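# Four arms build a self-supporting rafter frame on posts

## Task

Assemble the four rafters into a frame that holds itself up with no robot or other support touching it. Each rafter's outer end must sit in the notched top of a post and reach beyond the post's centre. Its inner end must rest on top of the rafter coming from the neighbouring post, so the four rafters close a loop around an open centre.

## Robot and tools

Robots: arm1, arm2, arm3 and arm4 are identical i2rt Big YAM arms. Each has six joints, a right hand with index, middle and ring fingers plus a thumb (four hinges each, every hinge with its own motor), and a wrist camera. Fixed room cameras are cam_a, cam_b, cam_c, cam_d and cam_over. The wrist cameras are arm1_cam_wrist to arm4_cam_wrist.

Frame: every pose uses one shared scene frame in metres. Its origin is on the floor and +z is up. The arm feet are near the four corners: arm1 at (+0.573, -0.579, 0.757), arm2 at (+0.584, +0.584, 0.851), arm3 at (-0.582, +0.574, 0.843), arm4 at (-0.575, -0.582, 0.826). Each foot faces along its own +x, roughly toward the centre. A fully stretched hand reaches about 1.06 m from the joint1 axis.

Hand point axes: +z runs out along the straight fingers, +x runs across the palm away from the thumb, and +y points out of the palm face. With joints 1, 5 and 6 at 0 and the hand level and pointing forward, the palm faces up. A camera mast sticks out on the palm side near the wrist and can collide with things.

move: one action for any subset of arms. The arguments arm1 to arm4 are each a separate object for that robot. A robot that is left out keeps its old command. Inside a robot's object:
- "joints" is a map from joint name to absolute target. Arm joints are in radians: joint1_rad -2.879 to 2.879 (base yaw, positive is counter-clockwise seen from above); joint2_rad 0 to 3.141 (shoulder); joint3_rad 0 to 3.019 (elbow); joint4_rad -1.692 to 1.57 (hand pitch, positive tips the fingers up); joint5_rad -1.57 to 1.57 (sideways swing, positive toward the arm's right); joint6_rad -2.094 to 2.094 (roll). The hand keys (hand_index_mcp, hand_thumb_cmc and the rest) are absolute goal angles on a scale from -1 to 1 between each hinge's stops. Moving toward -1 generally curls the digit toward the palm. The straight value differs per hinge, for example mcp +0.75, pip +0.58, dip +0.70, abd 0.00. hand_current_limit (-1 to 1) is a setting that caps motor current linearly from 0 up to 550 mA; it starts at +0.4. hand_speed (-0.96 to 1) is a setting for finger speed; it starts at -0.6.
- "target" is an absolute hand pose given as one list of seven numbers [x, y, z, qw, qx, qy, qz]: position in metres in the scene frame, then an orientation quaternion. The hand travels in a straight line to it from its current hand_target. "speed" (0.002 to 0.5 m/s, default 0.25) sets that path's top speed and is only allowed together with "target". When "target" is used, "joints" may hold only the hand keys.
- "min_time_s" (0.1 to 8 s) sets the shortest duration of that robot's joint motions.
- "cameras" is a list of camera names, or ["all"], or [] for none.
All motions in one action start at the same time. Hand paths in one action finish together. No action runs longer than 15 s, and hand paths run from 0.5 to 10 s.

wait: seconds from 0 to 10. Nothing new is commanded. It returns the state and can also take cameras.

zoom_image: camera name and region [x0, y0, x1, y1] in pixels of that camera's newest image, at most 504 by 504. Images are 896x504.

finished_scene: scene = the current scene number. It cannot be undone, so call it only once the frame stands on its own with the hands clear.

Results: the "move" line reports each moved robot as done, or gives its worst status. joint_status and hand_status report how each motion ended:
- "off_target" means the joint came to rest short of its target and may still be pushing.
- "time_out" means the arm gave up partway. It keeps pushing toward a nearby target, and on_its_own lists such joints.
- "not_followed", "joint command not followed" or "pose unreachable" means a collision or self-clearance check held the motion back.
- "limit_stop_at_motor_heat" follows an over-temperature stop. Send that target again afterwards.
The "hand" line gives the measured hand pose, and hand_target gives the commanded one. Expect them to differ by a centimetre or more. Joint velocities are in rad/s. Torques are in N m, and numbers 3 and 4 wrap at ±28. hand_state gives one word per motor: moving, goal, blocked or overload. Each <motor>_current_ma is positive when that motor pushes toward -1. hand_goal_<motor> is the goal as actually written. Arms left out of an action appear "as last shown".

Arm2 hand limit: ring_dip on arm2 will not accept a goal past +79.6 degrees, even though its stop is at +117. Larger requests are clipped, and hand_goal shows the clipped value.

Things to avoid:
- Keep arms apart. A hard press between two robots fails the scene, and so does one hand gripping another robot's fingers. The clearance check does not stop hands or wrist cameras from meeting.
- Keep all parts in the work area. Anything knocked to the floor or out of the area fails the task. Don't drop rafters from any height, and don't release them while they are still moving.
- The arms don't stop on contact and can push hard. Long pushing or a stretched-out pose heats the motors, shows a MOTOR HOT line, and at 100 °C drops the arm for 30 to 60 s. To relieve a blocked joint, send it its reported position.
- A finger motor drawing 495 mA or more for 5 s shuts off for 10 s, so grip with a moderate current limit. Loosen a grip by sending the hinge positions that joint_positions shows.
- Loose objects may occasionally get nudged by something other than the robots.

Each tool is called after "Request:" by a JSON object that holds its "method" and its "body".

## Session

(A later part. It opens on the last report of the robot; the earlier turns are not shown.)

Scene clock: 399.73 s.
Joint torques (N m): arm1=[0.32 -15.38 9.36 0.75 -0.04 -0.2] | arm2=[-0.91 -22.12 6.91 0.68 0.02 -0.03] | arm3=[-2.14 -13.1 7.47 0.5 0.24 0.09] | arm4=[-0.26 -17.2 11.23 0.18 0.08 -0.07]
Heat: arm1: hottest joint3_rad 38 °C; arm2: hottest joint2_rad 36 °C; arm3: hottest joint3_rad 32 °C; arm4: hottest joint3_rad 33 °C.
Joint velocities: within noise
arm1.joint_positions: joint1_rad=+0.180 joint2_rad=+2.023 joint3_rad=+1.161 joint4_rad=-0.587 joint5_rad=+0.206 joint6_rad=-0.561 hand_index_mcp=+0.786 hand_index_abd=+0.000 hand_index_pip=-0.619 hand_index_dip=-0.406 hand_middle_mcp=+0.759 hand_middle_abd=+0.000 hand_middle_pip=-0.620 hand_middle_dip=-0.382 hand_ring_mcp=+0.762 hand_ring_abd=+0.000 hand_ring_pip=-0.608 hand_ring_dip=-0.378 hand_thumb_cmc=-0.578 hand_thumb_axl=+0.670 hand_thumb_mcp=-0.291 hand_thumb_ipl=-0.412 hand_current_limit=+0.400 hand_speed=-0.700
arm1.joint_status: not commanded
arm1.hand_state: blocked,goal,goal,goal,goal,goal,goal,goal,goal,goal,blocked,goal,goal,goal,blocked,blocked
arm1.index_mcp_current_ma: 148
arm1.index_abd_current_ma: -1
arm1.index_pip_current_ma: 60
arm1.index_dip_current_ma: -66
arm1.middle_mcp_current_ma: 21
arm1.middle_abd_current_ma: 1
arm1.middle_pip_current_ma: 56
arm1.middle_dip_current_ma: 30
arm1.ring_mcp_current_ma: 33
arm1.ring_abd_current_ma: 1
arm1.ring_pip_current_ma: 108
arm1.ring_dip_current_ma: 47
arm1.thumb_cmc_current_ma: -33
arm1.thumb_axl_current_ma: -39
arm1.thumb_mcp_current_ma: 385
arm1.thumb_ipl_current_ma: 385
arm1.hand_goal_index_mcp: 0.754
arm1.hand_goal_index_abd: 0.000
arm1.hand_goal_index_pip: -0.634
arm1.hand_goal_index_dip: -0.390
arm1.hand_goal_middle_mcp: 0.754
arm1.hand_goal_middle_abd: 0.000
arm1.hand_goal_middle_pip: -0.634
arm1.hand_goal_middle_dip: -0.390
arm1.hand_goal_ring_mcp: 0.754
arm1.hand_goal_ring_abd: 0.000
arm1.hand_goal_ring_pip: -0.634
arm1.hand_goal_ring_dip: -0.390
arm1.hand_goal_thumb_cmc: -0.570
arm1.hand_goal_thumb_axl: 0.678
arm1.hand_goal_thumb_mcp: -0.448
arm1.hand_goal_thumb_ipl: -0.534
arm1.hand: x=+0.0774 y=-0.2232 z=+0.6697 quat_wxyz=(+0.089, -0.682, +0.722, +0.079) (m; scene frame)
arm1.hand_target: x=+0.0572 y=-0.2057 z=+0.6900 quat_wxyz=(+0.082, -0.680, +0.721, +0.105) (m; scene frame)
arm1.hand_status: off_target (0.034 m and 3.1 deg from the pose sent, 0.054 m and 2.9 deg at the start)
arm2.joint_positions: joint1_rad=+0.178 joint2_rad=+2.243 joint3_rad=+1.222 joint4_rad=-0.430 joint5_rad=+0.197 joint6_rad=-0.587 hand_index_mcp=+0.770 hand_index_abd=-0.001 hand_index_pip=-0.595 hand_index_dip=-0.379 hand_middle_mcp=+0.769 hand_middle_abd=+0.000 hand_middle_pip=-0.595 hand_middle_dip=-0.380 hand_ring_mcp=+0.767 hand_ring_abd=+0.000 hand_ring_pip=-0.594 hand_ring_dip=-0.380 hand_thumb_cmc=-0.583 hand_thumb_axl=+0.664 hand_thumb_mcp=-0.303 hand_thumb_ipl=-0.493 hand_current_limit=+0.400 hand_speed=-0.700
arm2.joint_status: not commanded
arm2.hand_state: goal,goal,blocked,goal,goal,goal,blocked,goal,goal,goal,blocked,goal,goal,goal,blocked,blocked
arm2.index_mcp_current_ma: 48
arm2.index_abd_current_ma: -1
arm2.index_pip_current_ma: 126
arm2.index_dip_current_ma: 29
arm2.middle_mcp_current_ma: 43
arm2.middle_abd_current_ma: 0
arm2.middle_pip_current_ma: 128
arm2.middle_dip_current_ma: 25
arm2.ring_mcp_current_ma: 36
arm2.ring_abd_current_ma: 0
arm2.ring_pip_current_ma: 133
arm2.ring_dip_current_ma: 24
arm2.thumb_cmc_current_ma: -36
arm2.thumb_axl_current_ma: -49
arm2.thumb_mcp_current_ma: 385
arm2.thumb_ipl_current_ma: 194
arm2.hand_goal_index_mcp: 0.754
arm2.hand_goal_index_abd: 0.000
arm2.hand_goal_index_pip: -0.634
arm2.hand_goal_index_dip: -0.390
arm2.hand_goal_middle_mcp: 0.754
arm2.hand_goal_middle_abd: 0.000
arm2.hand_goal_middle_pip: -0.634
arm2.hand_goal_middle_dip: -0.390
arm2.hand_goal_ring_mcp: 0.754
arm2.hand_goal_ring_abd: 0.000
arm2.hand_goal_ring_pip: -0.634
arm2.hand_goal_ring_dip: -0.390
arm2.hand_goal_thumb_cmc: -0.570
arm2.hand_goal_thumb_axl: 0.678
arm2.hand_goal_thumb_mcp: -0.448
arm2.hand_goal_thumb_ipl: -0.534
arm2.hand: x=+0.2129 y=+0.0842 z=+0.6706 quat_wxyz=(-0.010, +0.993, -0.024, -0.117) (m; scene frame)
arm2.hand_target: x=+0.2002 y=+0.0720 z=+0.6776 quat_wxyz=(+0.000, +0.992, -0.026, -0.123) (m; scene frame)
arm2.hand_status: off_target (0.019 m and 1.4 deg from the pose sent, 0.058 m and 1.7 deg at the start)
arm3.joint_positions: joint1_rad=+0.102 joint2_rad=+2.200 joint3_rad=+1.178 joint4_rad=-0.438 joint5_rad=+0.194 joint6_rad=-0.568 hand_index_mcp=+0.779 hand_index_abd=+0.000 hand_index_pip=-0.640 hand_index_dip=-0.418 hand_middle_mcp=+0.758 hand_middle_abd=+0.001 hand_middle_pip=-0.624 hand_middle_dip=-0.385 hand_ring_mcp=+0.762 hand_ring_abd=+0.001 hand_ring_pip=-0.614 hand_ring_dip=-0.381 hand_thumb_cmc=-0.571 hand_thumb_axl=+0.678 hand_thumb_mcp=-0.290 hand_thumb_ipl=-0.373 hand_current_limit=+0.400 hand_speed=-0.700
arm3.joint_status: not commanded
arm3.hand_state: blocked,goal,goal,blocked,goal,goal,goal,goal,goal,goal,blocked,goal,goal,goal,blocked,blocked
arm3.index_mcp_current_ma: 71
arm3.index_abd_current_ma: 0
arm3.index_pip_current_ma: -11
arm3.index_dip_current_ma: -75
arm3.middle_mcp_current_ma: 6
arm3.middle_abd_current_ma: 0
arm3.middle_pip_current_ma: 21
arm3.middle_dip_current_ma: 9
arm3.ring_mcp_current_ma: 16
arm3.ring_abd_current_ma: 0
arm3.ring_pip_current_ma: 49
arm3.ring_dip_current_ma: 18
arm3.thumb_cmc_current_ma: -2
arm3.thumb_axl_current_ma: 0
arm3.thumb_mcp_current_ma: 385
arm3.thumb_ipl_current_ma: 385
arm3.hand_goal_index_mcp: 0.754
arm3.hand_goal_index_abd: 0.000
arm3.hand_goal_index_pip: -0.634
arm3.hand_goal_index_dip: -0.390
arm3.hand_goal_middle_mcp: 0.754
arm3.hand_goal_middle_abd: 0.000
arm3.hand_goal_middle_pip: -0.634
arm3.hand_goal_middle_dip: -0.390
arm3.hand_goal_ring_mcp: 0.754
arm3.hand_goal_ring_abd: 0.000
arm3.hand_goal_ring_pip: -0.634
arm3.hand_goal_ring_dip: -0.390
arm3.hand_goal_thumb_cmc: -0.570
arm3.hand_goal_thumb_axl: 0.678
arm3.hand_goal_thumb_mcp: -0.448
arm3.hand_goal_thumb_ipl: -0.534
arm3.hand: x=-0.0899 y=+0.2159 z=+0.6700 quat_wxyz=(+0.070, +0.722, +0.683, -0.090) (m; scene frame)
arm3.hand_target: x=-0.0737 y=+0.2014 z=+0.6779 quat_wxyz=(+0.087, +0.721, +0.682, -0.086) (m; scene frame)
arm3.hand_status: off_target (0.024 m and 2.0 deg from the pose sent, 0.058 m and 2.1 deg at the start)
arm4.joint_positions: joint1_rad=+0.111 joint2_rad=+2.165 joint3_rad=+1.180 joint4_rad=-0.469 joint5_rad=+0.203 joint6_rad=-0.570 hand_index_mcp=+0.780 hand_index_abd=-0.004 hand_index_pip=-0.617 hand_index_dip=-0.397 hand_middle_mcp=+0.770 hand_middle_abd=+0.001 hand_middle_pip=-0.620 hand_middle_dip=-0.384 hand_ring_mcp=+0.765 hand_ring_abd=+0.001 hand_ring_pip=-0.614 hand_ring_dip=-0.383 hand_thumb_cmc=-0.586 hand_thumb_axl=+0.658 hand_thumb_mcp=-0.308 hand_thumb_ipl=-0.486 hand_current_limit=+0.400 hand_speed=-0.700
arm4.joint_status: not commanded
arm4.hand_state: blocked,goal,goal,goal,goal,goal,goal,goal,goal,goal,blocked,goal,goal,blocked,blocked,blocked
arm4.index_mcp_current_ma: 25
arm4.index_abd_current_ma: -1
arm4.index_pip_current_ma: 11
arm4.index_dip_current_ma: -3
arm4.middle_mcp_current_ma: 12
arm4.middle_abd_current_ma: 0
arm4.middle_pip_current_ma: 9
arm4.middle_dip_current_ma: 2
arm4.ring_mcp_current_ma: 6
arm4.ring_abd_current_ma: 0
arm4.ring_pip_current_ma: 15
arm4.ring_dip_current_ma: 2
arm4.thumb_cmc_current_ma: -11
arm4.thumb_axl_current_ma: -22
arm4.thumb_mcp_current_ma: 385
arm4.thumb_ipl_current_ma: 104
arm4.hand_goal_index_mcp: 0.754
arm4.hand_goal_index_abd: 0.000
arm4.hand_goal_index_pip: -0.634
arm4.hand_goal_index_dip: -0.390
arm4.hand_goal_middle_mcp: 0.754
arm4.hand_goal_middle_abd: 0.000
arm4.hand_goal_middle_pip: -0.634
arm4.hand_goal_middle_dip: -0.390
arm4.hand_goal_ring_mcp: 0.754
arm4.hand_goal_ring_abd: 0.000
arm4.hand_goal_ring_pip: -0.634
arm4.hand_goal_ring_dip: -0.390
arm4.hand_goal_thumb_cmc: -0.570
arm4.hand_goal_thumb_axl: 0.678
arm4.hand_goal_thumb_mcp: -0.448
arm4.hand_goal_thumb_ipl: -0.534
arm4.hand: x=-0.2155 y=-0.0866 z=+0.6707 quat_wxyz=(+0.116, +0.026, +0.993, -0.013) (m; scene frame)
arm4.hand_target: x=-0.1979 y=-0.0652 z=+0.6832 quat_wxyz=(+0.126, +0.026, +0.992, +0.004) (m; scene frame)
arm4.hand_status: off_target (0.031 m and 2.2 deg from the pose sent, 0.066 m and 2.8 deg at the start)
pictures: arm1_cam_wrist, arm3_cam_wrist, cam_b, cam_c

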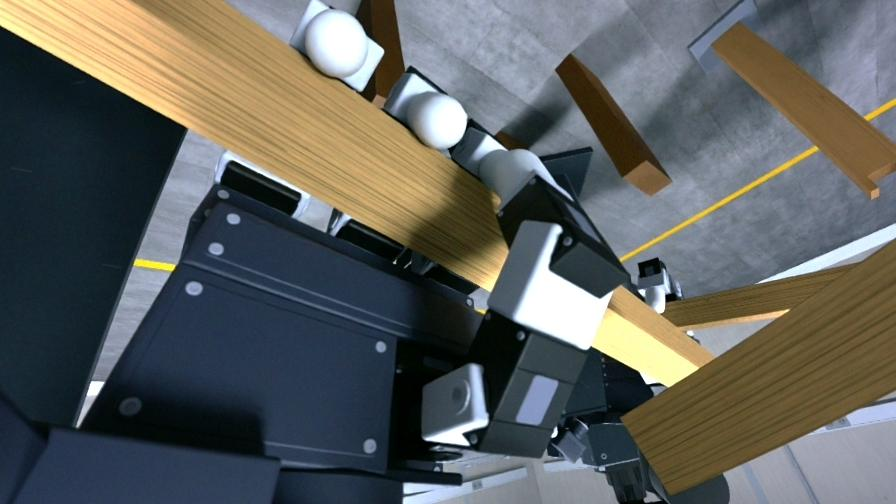

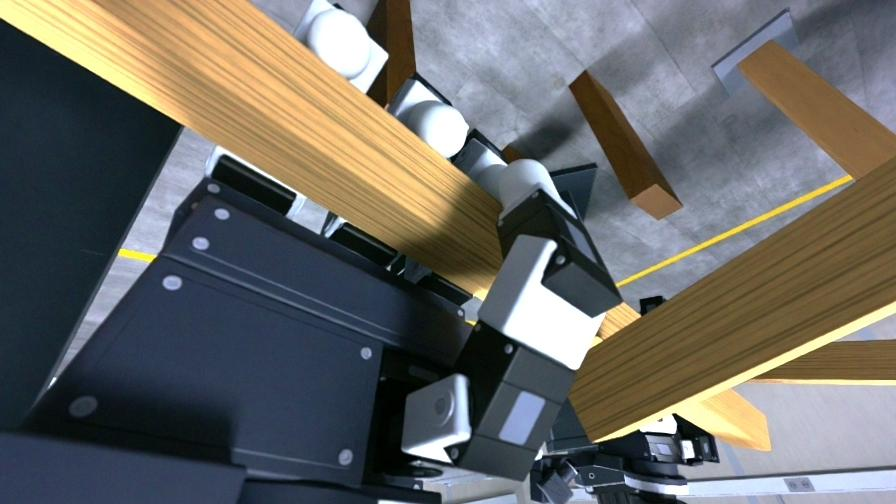

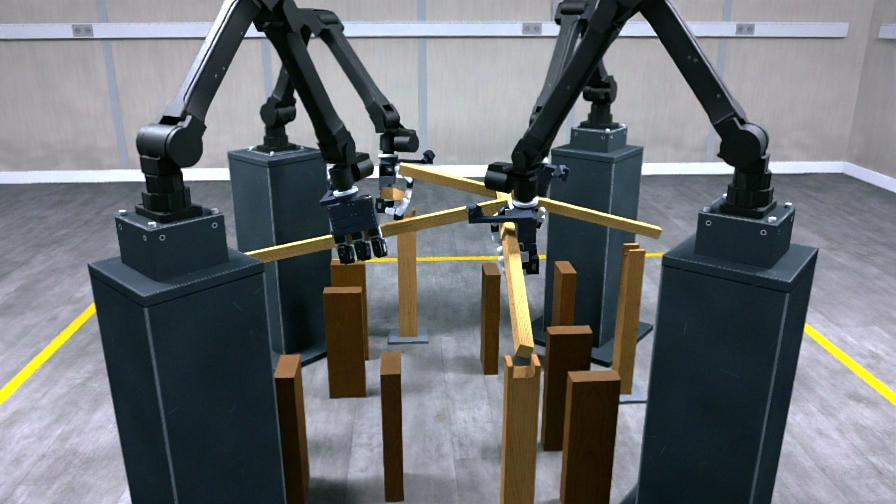

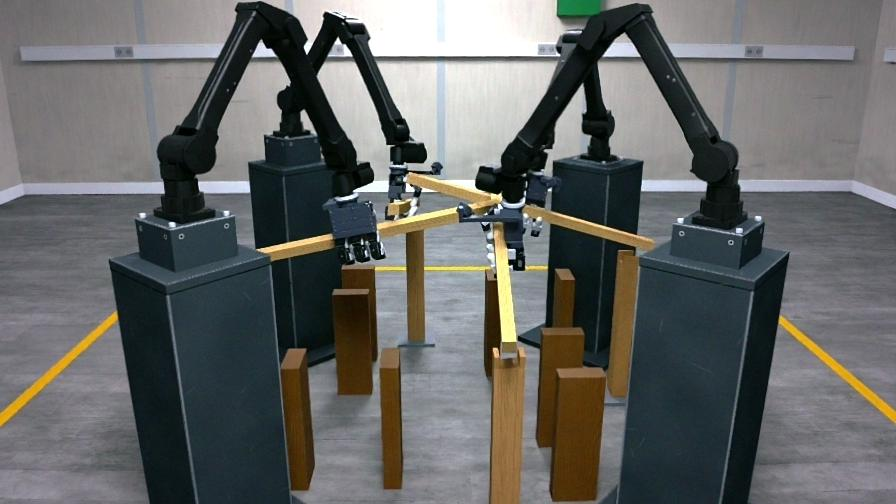

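Request:
{"method": "move", "body": {"cameras": ["cam_a","cam_b","cam_c","cam_d"]}}

Request:
{"method": "zoom_image", "body": {"camera": "cam_b", "region": [480, 300, 560, 400]}}

Scene clock: 427.87 s.
Joint torques (N m): arm1=[0.09 -15.33 9.31 0.87 -0.05 -0.16] | arm2=[-0.91 -22.12 6.9 0.68 0.02 -0.03] | arm3=[-2.14 -13.1 7.49 0.5 0.24 0.09] | arm4=[-0.21 -17.2 11.17 0.21 0.07 -0.07]
Heat: arm1: hottest joint3_rad 41 °C; arm2: hottest joint2_rad 37 °C; arm3: hottest joint2_rad 32 °C; arm4: hottest joint3_rad 35 °C.
Joint velocities: within noise
arm1.joint_positions: joint1_rad=+0.180 joint2_rad=+2.023 joint3_rad=+1.161 joint4_rad=-0.587 joint5_rad=+0.206 joint6_rad=-0.561 hand_index_mcp=+0.786 hand_index_abd=+0.000 hand_index_pip=-0.619 hand_index_dip=-0.406 hand_middle_mcp=+0.759 hand_middle_abd=+0.000 hand_middle_pip=-0.620 hand_middle_dip=-0.382 hand_ring_mcp=+0.762 hand_ring_abd=+0.000 hand_ring_pip=-0.608 hand_ring_dip=-0.378 hand_thumb_cmc=-0.578 hand_thumb_axl=+0.670 hand_thumb_mcp=-0.291 hand_thumb_ipl=-0.412 hand_current_limit=+0.400 hand_speed=-0.700
arm1.joint_status: not commanded
arm1.hand_state: blocked,goal,goal,goal,goal,goal,goal,goal,goal,goal,blocked,goal,goal,goal,blocked,blocked
arm1.index_mcp_current_ma: 148
arm1.index_abd_current_ma: -1
arm1.index_pip_current_ma: 60
arm1.index_dip_current_ma: -66
arm1.middle_mcp_current_ma: 21
arm1.middle_abd_current_ma: 1
arm1.middle_pip_current_ma: 56
arm1.middle_dip_current_ma: 30
arm1.ring_mcp_current_ma: 33
arm1.ring_abd_current_ma: 1
arm1.ring_pip_current_ma: 108
arm1.ring_dip_current_ma: 47
arm1.thumb_cmc_current_ma: -33
arm1.thumb_axl_current_ma: -39
arm1.thumb_mcp_current_ma: 385
arm1.thumb_ipl_current_ma: 385
arm1.hand_goal_index_mcp: 0.754
arm1.hand_goal_index_abd: 0.000
arm1.hand_goal_index_pip: -0.634
arm1.hand_goal_index_dip: -0.390
arm1.hand_goal_middle_mcp: 0.754
arm1.hand_goal_middle_abd: 0.000
arm1.hand_goal_middle_pip: -0.634
arm1.hand_goal_middle_dip: -0.390
arm1.hand_goal_ring_mcp: 0.754
arm1.hand_goal_ring_abd: 0.000
arm1.hand_goal_ring_pip: -0.634
arm1.hand_goal_ring_dip: -0.390
arm1.hand_goal_thumb_cmc: -0.570
arm1.hand_goal_thumb_axl: 0.678
arm1.hand_goal_thumb_mcp: -0.448
arm1.hand_goal_thumb_ipl: -0.534
arm1.hand: x=+0.0774 y=-0.2232 z=+0.6697 quat_wxyz=(+0.089, -0.682, +0.722, +0.079) (m; scene frame)
arm1.hand_target: x=+0.0572 y=-0.2057 z=+0.6900 quat_wxyz=(+0.082, -0.680, +0.721, +0.105) (m; scene frame)
arm1.hand_status: off_target (0.034 m and 3.1 deg from the pose sent, 0.054 m and 2.9 deg at the start)
arm2.joint_positions: joint1_rad=+0.178 joint2_rad=+2.243 joint3_rad=+1.222 joint4_rad=-0.430 joint5_rad=+0.197 joint6_rad=-0.587 hand_index_mcp=+0.770 hand_index_abd=-0.001 hand_index_pip=-0.595 hand_index_dip=-0.379 hand_middle_mcp=+0.769 hand_middle_abd=+0.000 hand_middle_pip=-0.595 hand_middle_dip=-0.380 hand_ring_mcp=+0.767 hand_ring_abd=+0.000 hand_ring_pip=-0.594 hand_ring_dip=-0.380 hand_thumb_cmc=-0.583 hand_thumb_axl=+0.664 hand_thumb_mcp=-0.303 hand_thumb_ipl=-0.493 hand_current_limit=+0.400 hand_speed=-0.700
arm2.joint_status: not commanded
arm2.hand_state: goal,goal,blocked,goal,goal,goal,blocked,goal,goal,goal,blocked,goal,goal,goal,blocked,blocked
arm2.index_mcp_current_ma: 48
arm2.index_abd_current_ma: -1
arm2.index_pip_current_ma: 126
arm2.index_dip_current_ma: 29
arm2.middle_mcp_current_ma: 43
arm2.middle_abd_current_ma: 0
arm2.middle_pip_current_ma: 128
arm2.middle_dip_current_ma: 25
arm2.ring_mcp_current_ma: 36
arm2.ring_abd_current_ma: 0
arm2.ring_pip_current_ma: 133
arm2.ring_dip_current_ma: 24
arm2.thumb_cmc_current_ma: -36
arm2.thumb_axl_current_ma: -49
arm2.thumb_mcp_current_ma: 385
arm2.thumb_ipl_current_ma: 194
arm2.hand_goal_index_mcp: 0.754
arm2.hand_goal_index_abd: 0.000
arm2.hand_goal_index_pip: -0.634
arm2.hand_goal_index_dip: -0.390
arm2.hand_goal_middle_mcp: 0.754
arm2.hand_goal_middle_abd: 0.000
arm2.hand_goal_middle_pip: -0.634
arm2.hand_goal_middle_dip: -0.390
arm2.hand_goal_ring_mcp: 0.754
arm2.hand_goal_ring_abd: 0.000
arm2.hand_goal_ring_pip: -0.634
arm2.hand_goal_ring_dip: -0.390
arm2.hand_goal_thumb_cmc: -0.570
arm2.hand_goal_thumb_axl: 0.678
arm2.hand_goal_thumb_mcp: -0.448
arm2.hand_goal_thumb_ipl: -0.534
arm2.hand: x=+0.2129 y=+0.0842 z=+0.6706 quat_wxyz=(-0.010, +0.993, -0.024, -0.117) (m; scene frame)
arm2.hand_target: x=+0.2002 y=+0.0720 z=+0.6776 quat_wxyz=(+0.000, +0.992, -0.026, -0.123) (m; scene frame)
arm2.hand_status: off_target (0.019 m and 1.4 deg from the pose sent, 0.058 m and 1.7 deg at the start)
arm3.joint_positions: joint1_rad=+0.102 joint2_rad=+2.200 joint3_rad=+1.178 joint4_rad=-0.438 joint5_rad=+0.194 joint6_rad=-0.568 hand_index_mcp=+0.779 hand_index_abd=+0.000 hand_index_pip=-0.640 hand_index_dip=-0.418 hand_middle_mcp=+0.758 hand_middle_abd=+0.001 hand_middle_pip=-0.624 hand_middle_dip=-0.385 hand_ring_mcp=+0.762 hand_ring_abd=+0.001 hand_ring_pip=-0.614 hand_ring_dip=-0.381 hand_thumb_cmc=-0.571 hand_thumb_axl=+0.678 hand_thumb_mcp=-0.290 hand_thumb_ipl=-0.373 hand_current_limit=+0.400 hand_speed=-0.700
arm3.joint_status: not commanded
arm3.hand_state: blocked,goal,goal,blocked,goal,goal,goal,goal,goal,goal,blocked,goal,goal,goal,blocked,blocked
arm3.index_mcp_current_ma: 71
arm3.index_abd_current_ma: 0
arm3.index_pip_current_ma: -11
arm3.index_dip_current_ma: -75
arm3.middle_mcp_current_ma: 6
arm3.middle_abd_current_ma: 0
arm3.middle_pip_current_ma: 21
arm3.middle_dip_current_ma: 9
arm3.ring_mcp_current_ma: 16
arm3.ring_abd_current_ma: 0
arm3.ring_pip_current_ma: 49
arm3.ring_dip_current_ma: 18
arm3.thumb_cmc_current_ma: -2
arm3.thumb_axl_current_ma: 0
arm3.thumb_mcp_current_ma: 385
arm3.thumb_ipl_current_ma: 385
arm3.hand_goal_index_mcp: 0.754
arm3.hand_goal_index_abd: 0.000
arm3.hand_goal_index_pip: -0.634
arm3.hand_goal_index_dip: -0.390
arm3.hand_goal_middle_mcp: 0.754
arm3.hand_goal_middle_abd: 0.000
arm3.hand_goal_middle_pip: -0.634
arm3.hand_goal_middle_dip: -0.390
arm3.hand_goal_ring_mcp: 0.754
arm3.hand_goal_ring_abd: 0.000
arm3.hand_goal_ring_pip: -0.634
arm3.hand_goal_ring_dip: -0.390
arm3.hand_goal_thumb_cmc: -0.570
arm3.hand_goal_thumb_axl: 0.678
arm3.hand_goal_thumb_mcp: -0.448
arm3.hand_goal_thumb_ipl: -0.534
arm3.hand: x=-0.0899 y=+0.2159 z=+0.6700 quat_wxyz=(+0.070, +0.722, +0.683, -0.090) (m; scene frame)
arm3.hand_target: x=-0.0737 y=+0.2014 z=+0.6779 quat_wxyz=(+0.087, +0.721, +0.682, -0.086) (m; scene frame)
arm3.hand_status: off_target (0.024 m and 2.0 deg from the pose sent, 0.058 m and 2.1 deg at the start)
arm4.joint_positions: joint1_rad=+0.111 joint2_rad=+2.165 joint3_rad=+1.180 joint4_rad=-0.469 joint5_rad=+0.203 joint6_rad=-0.570 hand_index_mcp=+0.780 hand_index_abd=-0.004 hand_index_pip=-0.617 hand_index_dip=-0.397 hand_middle_mcp=+0.770 hand_middle_abd=+0.001 hand_middle_pip=-0.620 hand_middle_dip=-0.384 hand_ring_mcp=+0.765 hand_ring_abd=+0.001 hand_ring_pip=-0.614 hand_ring_dip=-0.383 hand_thumb_cmc=-0.586 hand_thumb_axl=+0.658 hand_thumb_mcp=-0.308 hand_thumb_ipl=-0.486 hand_current_limit=+0.400 hand_speed=-0.700
arm4.joint_status: not commanded
arm4.hand_state: blocked,goal,goal,goal,goal,goal,goal,goal,goal,goal,blocked,goal,goal,blocked,blocked,blocked
arm4.index_mcp_current_ma: 25
arm4.index_abd_current_ma: -1
arm4.index_pip_current_ma: 11
arm4.index_dip_current_ma: -3
arm4.middle_mcp_current_ma: 12
arm4.middle_abd_current_ma: 0
arm4.middle_pip_current_ma: 9
arm4.middle_dip_current_ma: 2
arm4.ring_mcp_current_ma: 6
arm4.ring_abd_current_ma: 0
arm4.ring_pip_current_ma: 15
arm4.ring_dip_current_ma: 2
arm4.thumb_cmc_current_ma: -11
arm4.thumb_axl_current_ma: -22
arm4.thumb_mcp_current_ma: 385
arm4.thumb_ipl_current_ma: 104
arm4.hand_goal_index_mcp: 0.754
arm4.hand_goal_index_abd: 0.000
arm4.hand_goal_index_pip: -0.634
arm4.hand_goal_index_dip: -0.390
arm4.hand_goal_middle_mcp: 0.754
arm4.hand_goal_middle_abd: 0.000
arm4.hand_goal_middle_pip: -0.634
arm4.hand_goal_middle_dip: -0.390
arm4.hand_goal_ring_mcp: 0.754
arm4.hand_goal_ring_abd: 0.000
arm4.hand_goal_ring_pip: -0.634
arm4.hand_goal_ring_dip: -0.390
arm4.hand_goal_thumb_cmc: -0.570
arm4.hand_goal_thumb_axl: 0.678
arm4.hand_goal_thumb_mcp: -0.448
arm4.hand_goal_thumb_ipl: -0.534
arm4.hand: x=-0.2155 y=-0.0866 z=+0.6707 quat_wxyz=(+0.116, +0.026, +0.993, -0.013) (m; scene frame)
arm4.hand_target: x=-0.1979 y=-0.0652 z=+0.6832 quat_wxyz=(+0.126, +0.026, +0.992, +0.004) (m; scene frame)
arm4.hand_status: off_target (0.031 m and 2.2 deg from the pose sent, 0.066 m and 2.8 deg at the start)
pictures: cam_a, cam_b, cam_c, cam_d

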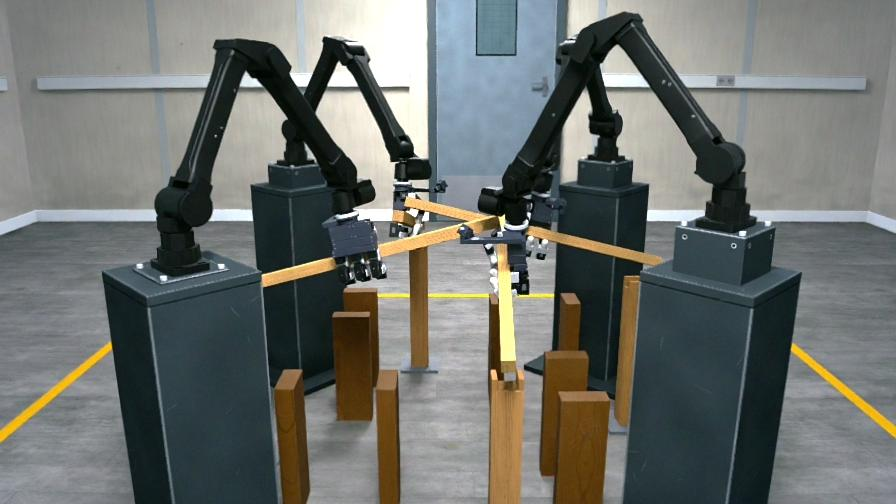

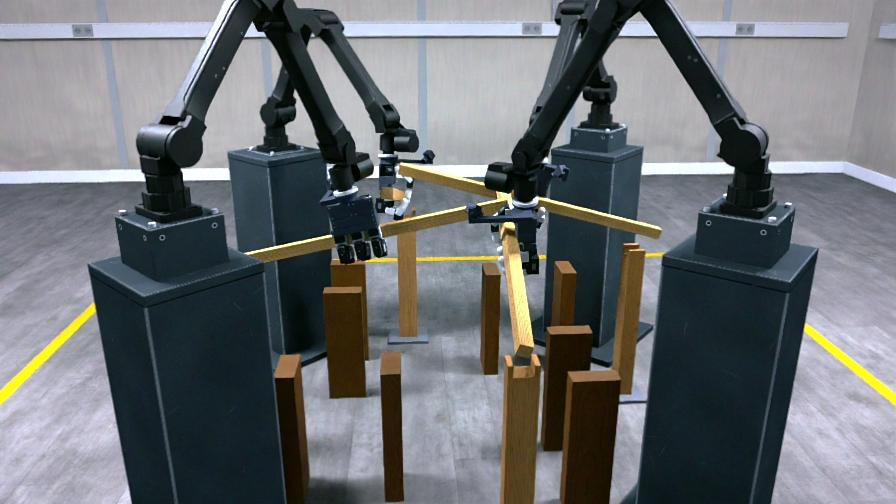

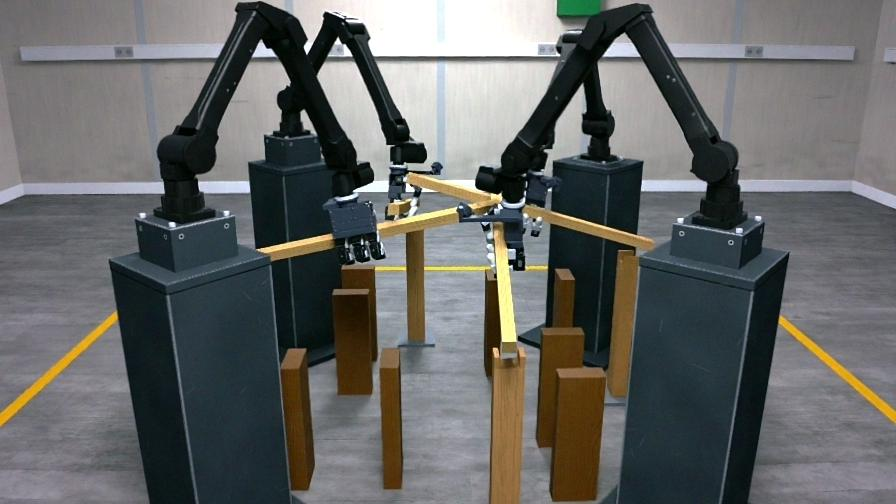

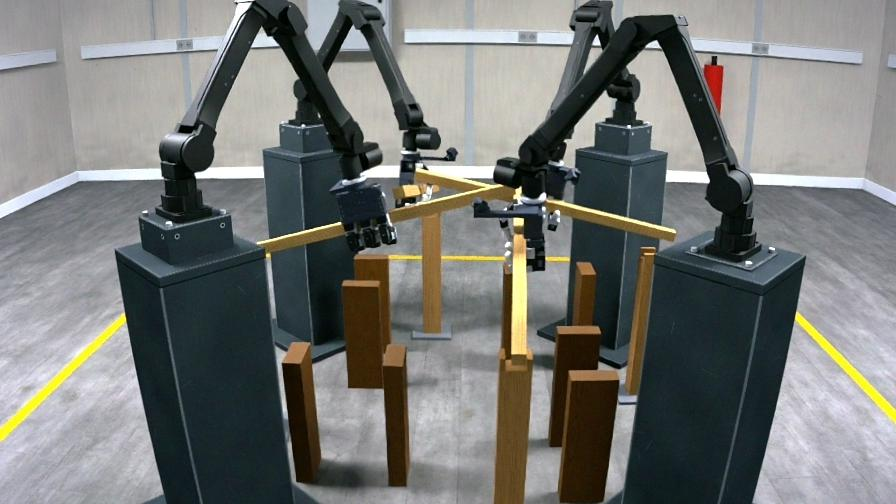

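Scaled by 5.040.

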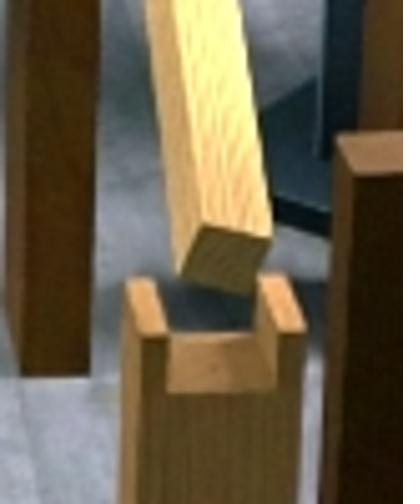

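Request:
{"method": "move", "body": {"cameras": ["arm3_cam_wrist","arm1_cam_wrist"]}}

Scene clock: 432.70 s.
Joint torques (N m): arm1=[-0.15 -15.85 9.57 0.99 -0.08 -0.15] | arm2=[-0.91 -22.12 6.9 0.68 0.02 -0.03] | arm3=[-2.14 -13.1 7.49 0.5 0.24 0.09] | arm4=[-0.21 -16.97 11.17 0.2 0.07 -0.06]
Heat: arm1: hottest joint3_rad 41 °C; arm2: hottest joint2_rad 38 °C; arm3: hottest joint2_rad 32 °C; arm4: hottest joint3_rad 35 °C.
Joint velocities: within noise
arm1.joint_positions: joint1_rad=+0.180 joint2_rad=+2.023 joint3_rad=+1.161 joint4_rad=-0.587 joint5_rad=+0.206 joint6_rad=-0.561 hand_index_mcp=+0.786 hand_index_abd=+0.000 hand_index_pip=-0.619 hand_index_dip=-0.406 hand_middle_mcp=+0.759 hand_middle_abd=+0.000 hand_middle_pip=-0.620 hand_middle_dip=-0.382 hand_ring_mcp=+0.762 hand_ring_abd=+0.000 hand_ring_pip=-0.608 hand_ring_dip=-0.378 hand_thumb_cmc=-0.578 hand_thumb_axl=+0.670 hand_thumb_mcp=-0.291 hand_thumb_ipl=-0.412 hand_current_limit=+0.400 hand_speed=-0.700
arm1.joint_status: not commanded
arm1.hand_state: blocked,goal,goal,goal,goal,goal,goal,goal,goal,goal,blocked,goal,goal,goal,blocked,blocked
arm1.index_mcp_current_ma: 148
arm1.index_abd_current_ma: -1
arm1.index_pip_current_ma: 60
arm1.index_dip_current_ma: -66
arm1.middle_mcp_current_ma: 21
arm1.middle_abd_current_ma: 1
arm1.middle_pip_current_ma: 56
arm1.middle_dip_current_ma: 30
arm1.ring_mcp_current_ma: 33
arm1.ring_abd_current_ma: 1
arm1.ring_pip_current_ma: 108
arm1.ring_dip_current_ma: 47
arm1.thumb_cmc_current_ma: -33
arm1.thumb_axl_current_ma: -39
arm1.thumb_mcp_current_ma: 385
arm1.thumb_ipl_current_ma: 385
arm1.hand_goal_index_mcp: 0.754
arm1.hand_goal_index_abd: 0.000
arm1.hand_goal_index_pip: -0.634
arm1.hand_goal_index_dip: -0.390
arm1.hand_goal_middle_mcp: 0.754
arm1.hand_goal_middle_abd: 0.000
arm1.hand_goal_middle_pip: -0.634
arm1.hand_goal_middle_dip: -0.390
arm1.hand_goal_ring_mcp: 0.754
arm1.hand_goal_ring_abd: 0.000
arm1.hand_goal_ring_pip: -0.634
arm1.hand_goal_ring_dip: -0.390
arm1.hand_goal_thumb_cmc: -0.570
arm1.hand_goal_thumb_axl: 0.678
arm1.hand_goal_thumb_mcp: -0.448
arm1.hand_goal_thumb_ipl: -0.534
arm1.hand: x=+0.0774 y=-0.2232 z=+0.6697 quat_wxyz=(+0.089, -0.682, +0.722, +0.079) (m; scene frame)
arm1.hand_target: x=+0.0572 y=-0.2057 z=+0.6900 quat_wxyz=(+0.082, -0.680, +0.721, +0.105) (m; scene frame)
arm1.hand_status: off_target (0.034 m and 3.1 deg from the pose sent, 0.054 m and 2.9 deg at the start)
arm2.joint_positions: joint1_rad=+0.178 joint2_rad=+2.243 joint3_rad=+1.222 joint4_rad=-0.430 joint5_rad=+0.197 joint6_rad=-0.587 hand_index_mcp=+0.770 hand_index_abd=-0.001 hand_index_pip=-0.595 hand_index_dip=-0.379 hand_middle_mcp=+0.769 hand_middle_abd=+0.000 hand_middle_pip=-0.595 hand_middle_dip=-0.380 hand_ring_mcp=+0.767 hand_ring_abd=+0.000 hand_ring_pip=-0.594 hand_ring_dip=-0.380 hand_thumb_cmc=-0.583 hand_thumb_axl=+0.664 hand_thumb_mcp=-0.303 hand_thumb_ipl=-0.493 hand_current_limit=+0.400 hand_speed=-0.700
arm2.joint_status: not commanded
arm2.hand_state: goal,goal,blocked,goal,goal,goal,blocked,goal,goal,goal,blocked,goal,goal,goal,blocked,blocked
arm2.index_mcp_current_ma: 48
arm2.index_abd_current_ma: -1
arm2.index_pip_current_ma: 126
arm2.index_dip_current_ma: 29
arm2.middle_mcp_current_ma: 43
arm2.middle_abd_current_ma: 0
arm2.middle_pip_current_ma: 128
arm2.middle_dip_current_ma: 25
arm2.ring_mcp_current_ma: 36
arm2.ring_abd_current_ma: 0
arm2.ring_pip_current_ma: 133
arm2.ring_dip_current_ma: 24
arm2.thumb_cmc_current_ma: -36
arm2.thumb_axl_current_ma: -49
arm2.thumb_mcp_current_ma: 385
arm2.thumb_ipl_current_ma: 194
arm2.hand_goal_index_mcp: 0.754
arm2.hand_goal_index_abd: 0.000
arm2.hand_goal_index_pip: -0.634
arm2.hand_goal_index_dip: -0.390
arm2.hand_goal_middle_mcp: 0.754
arm2.hand_goal_middle_abd: 0.000
arm2.hand_goal_middle_pip: -0.634
arm2.hand_goal_middle_dip: -0.390
arm2.hand_goal_ring_mcp: 0.754
arm2.hand_goal_ring_abd: 0.000
arm2.hand_goal_ring_pip: -0.634
arm2.hand_goal_ring_dip: -0.390
arm2.hand_goal_thumb_cmc: -0.570
arm2.hand_goal_thumb_axl: 0.678
arm2.hand_goal_thumb_mcp: -0.448
arm2.hand_goal_thumb_ipl: -0.534
arm2.hand: x=+0.2129 y=+0.0842 z=+0.6706 quat_wxyz=(-0.010, +0.993, -0.024, -0.117) (m; scene frame)
arm2.hand_target: x=+0.2002 y=+0.0720 z=+0.6776 quat_wxyz=(+0.000, +0.992, -0.026, -0.123) (m; scene frame)
arm2.hand_status: off_target (0.019 m and 1.4 deg from the pose sent, 0.058 m and 1.7 deg at the start)
arm3.joint_positions: joint1_rad=+0.102 joint2_rad=+2.200 joint3_rad=+1.178 joint4_rad=-0.438 joint5_rad=+0.194 joint6_rad=-0.568 hand_index_mcp=+0.779 hand_index_abd=+0.000 hand_index_pip=-0.640 hand_index_dip=-0.418 hand_middle_mcp=+0.758 hand_middle_abd=+0.001 hand_middle_pip=-0.624 hand_middle_dip=-0.385 hand_ring_mcp=+0.762 hand_ring_abd=+0.001 hand_ring_pip=-0.614 hand_ring_dip=-0.381 hand_thumb_cmc=-0.571 hand_thumb_axl=+0.678 hand_thumb_mcp=-0.290 hand_thumb_ipl=-0.373 hand_current_limit=+0.400 hand_speed=-0.700
arm3.joint_status: not commanded
arm3.hand_state: blocked,goal,goal,blocked,goal,goal,goal,goal,goal,goal,blocked,goal,goal,goal,blocked,blocked
arm3.index_mcp_current_ma: 71
arm3.index_abd_current_ma: 0
arm3.index_pip_current_ma: -11
arm3.index_dip_current_ma: -75
arm3.middle_mcp_current_ma: 6
arm3.middle_abd_current_ma: 0
arm3.middle_pip_current_ma: 21
arm3.middle_dip_current_ma: 9
arm3.ring_mcp_current_ma: 16
arm3.ring_abd_current_ma: 0
arm3.ring_pip_current_ma: 49
arm3.ring_dip_current_ma: 18
arm3.thumb_cmc_current_ma: -2
arm3.thumb_axl_current_ma: 0
arm3.thumb_mcp_current_ma: 385
arm3.thumb_ipl_current_ma: 385
arm3.hand_goal_index_mcp: 0.754
arm3.hand_goal_index_abd: 0.000
arm3.hand_goal_index_pip: -0.634
arm3.hand_goal_index_dip: -0.390
arm3.hand_goal_middle_mcp: 0.754
arm3.hand_goal_middle_abd: 0.000
arm3.hand_goal_middle_pip: -0.634
arm3.hand_goal_middle_dip: -0.390
arm3.hand_goal_ring_mcp: 0.754
arm3.hand_goal_ring_abd: 0.000
arm3.hand_goal_ring_pip: -0.634
arm3.hand_goal_ring_dip: -0.390
arm3.hand_goal_thumb_cmc: -0.570
arm3.hand_goal_thumb_axl: 0.678
arm3.hand_goal_thumb_mcp: -0.448
arm3.hand_goal_thumb_ipl: -0.534
arm3.hand: x=-0.0899 y=+0.2159 z=+0.6700 quat_wxyz=(+0.070, +0.722, +0.683, -0.090) (m; scene frame)
arm3.hand_target: x=-0.0737 y=+0.2014 z=+0.6779 quat_wxyz=(+0.087, +0.721, +0.682, -0.086) (m; scene frame)
arm3.hand_status: off_target (0.024 m and 2.0 deg from the pose sent, 0.058 m and 2.1 deg at the start)
arm4.joint_positions: joint1_rad=+0.111 joint2_rad=+2.165 joint3_rad=+1.180 joint4_rad=-0.469 joint5_rad=+0.203 joint6_rad=-0.570 hand_index_mcp=+0.780 hand_index_abd=-0.004 hand_index_pip=-0.617 hand_index_dip=-0.397 hand_middle_mcp=+0.770 hand_middle_abd=+0.001 hand_middle_pip=-0.620 hand_middle_dip=-0.384 hand_ring_mcp=+0.765 hand_ring_abd=+0.001 hand_ring_pip=-0.614 hand_ring_dip=-0.383 hand_thumb_cmc=-0.586 hand_thumb_axl=+0.658 hand_thumb_mcp=-0.308 hand_thumb_ipl=-0.486 hand_current_limit=+0.400 hand_speed=-0.700
arm4.joint_status: not commanded
arm4.hand_state: blocked,goal,goal,goal,goal,goal,goal,goal,goal,goal,blocked,goal,goal,blocked,blocked,blocked
arm4.index_mcp_current_ma: 25
arm4.index_abd_current_ma: -1
arm4.index_pip_current_ma: 11
arm4.index_dip_current_ma: -3
arm4.middle_mcp_current_ma: 12
arm4.middle_abd_current_ma: 0
arm4.middle_pip_current_ma: 9
arm4.middle_dip_current_ma: 2
arm4.ring_mcp_current_ma: 6
arm4.ring_abd_current_ma: 0
arm4.ring_pip_current_ma: 15
arm4.ring_dip_current_ma: 2
arm4.thumb_cmc_current_ma: -11
arm4.thumb_axl_current_ma: -22
arm4.thumb_mcp_current_ma: 385
arm4.thumb_ipl_current_ma: 104
arm4.hand_goal_index_mcp: 0.754
arm4.hand_goal_index_abd: 0.000
arm4.hand_goal_index_pip: -0.634
arm4.hand_goal_index_dip: -0.390
arm4.hand_goal_middle_mcp: 0.754
arm4.hand_goal_middle_abd: 0.000
arm4.hand_goal_middle_pip: -0.634
arm4.hand_goal_middle_dip: -0.390
arm4.hand_goal_ring_mcp: 0.754
arm4.hand_goal_ring_abd: 0.000
arm4.hand_goal_ring_pip: -0.634
arm4.hand_goal_ring_dip: -0.390
arm4.hand_goal_thumb_cmc: -0.570
arm4.hand_goal_thumb_axl: 0.678
arm4.hand_goal_thumb_mcp: -0.448
arm4.hand_goal_thumb_ipl: -0.534
arm4.hand: x=-0.2155 y=-0.0866 z=+0.6707 quat_wxyz=(+0.116, +0.026, +0.993, -0.013) (m; scene frame)
arm4.hand_target: x=-0.1979 y=-0.0652 z=+0.6832 quat_wxyz=(+0.126, +0.026, +0.992, +0.004) (m; scene frame)
arm4.hand_status: off_target (0.031 m and 2.2 deg from the pose sent, 0.066 m and 2.8 deg at the start)
pictures: arm1_cam_wrist, arm3_cam_wrist

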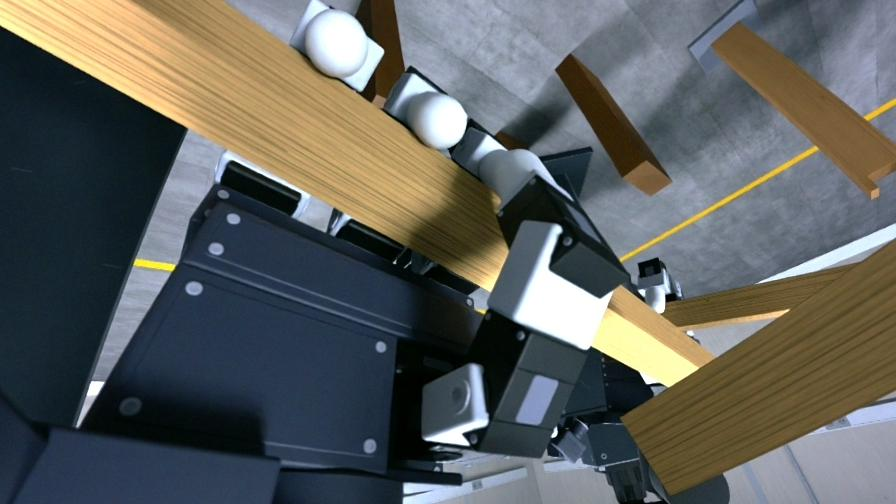

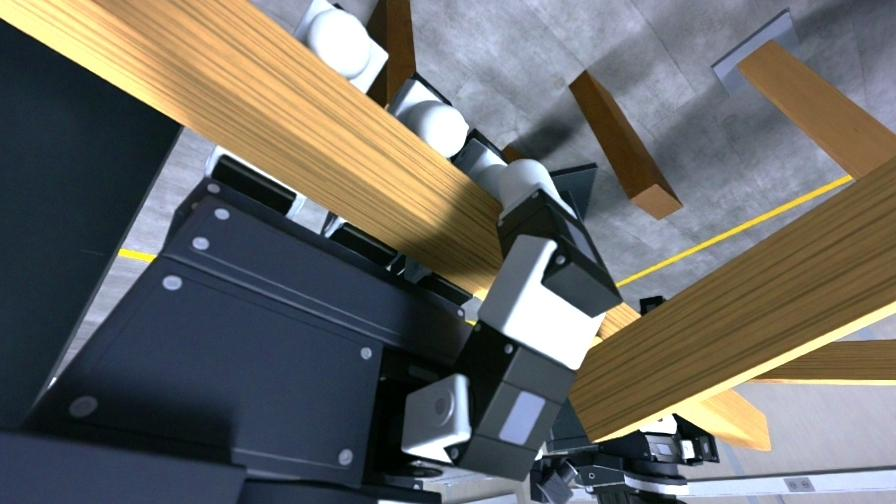

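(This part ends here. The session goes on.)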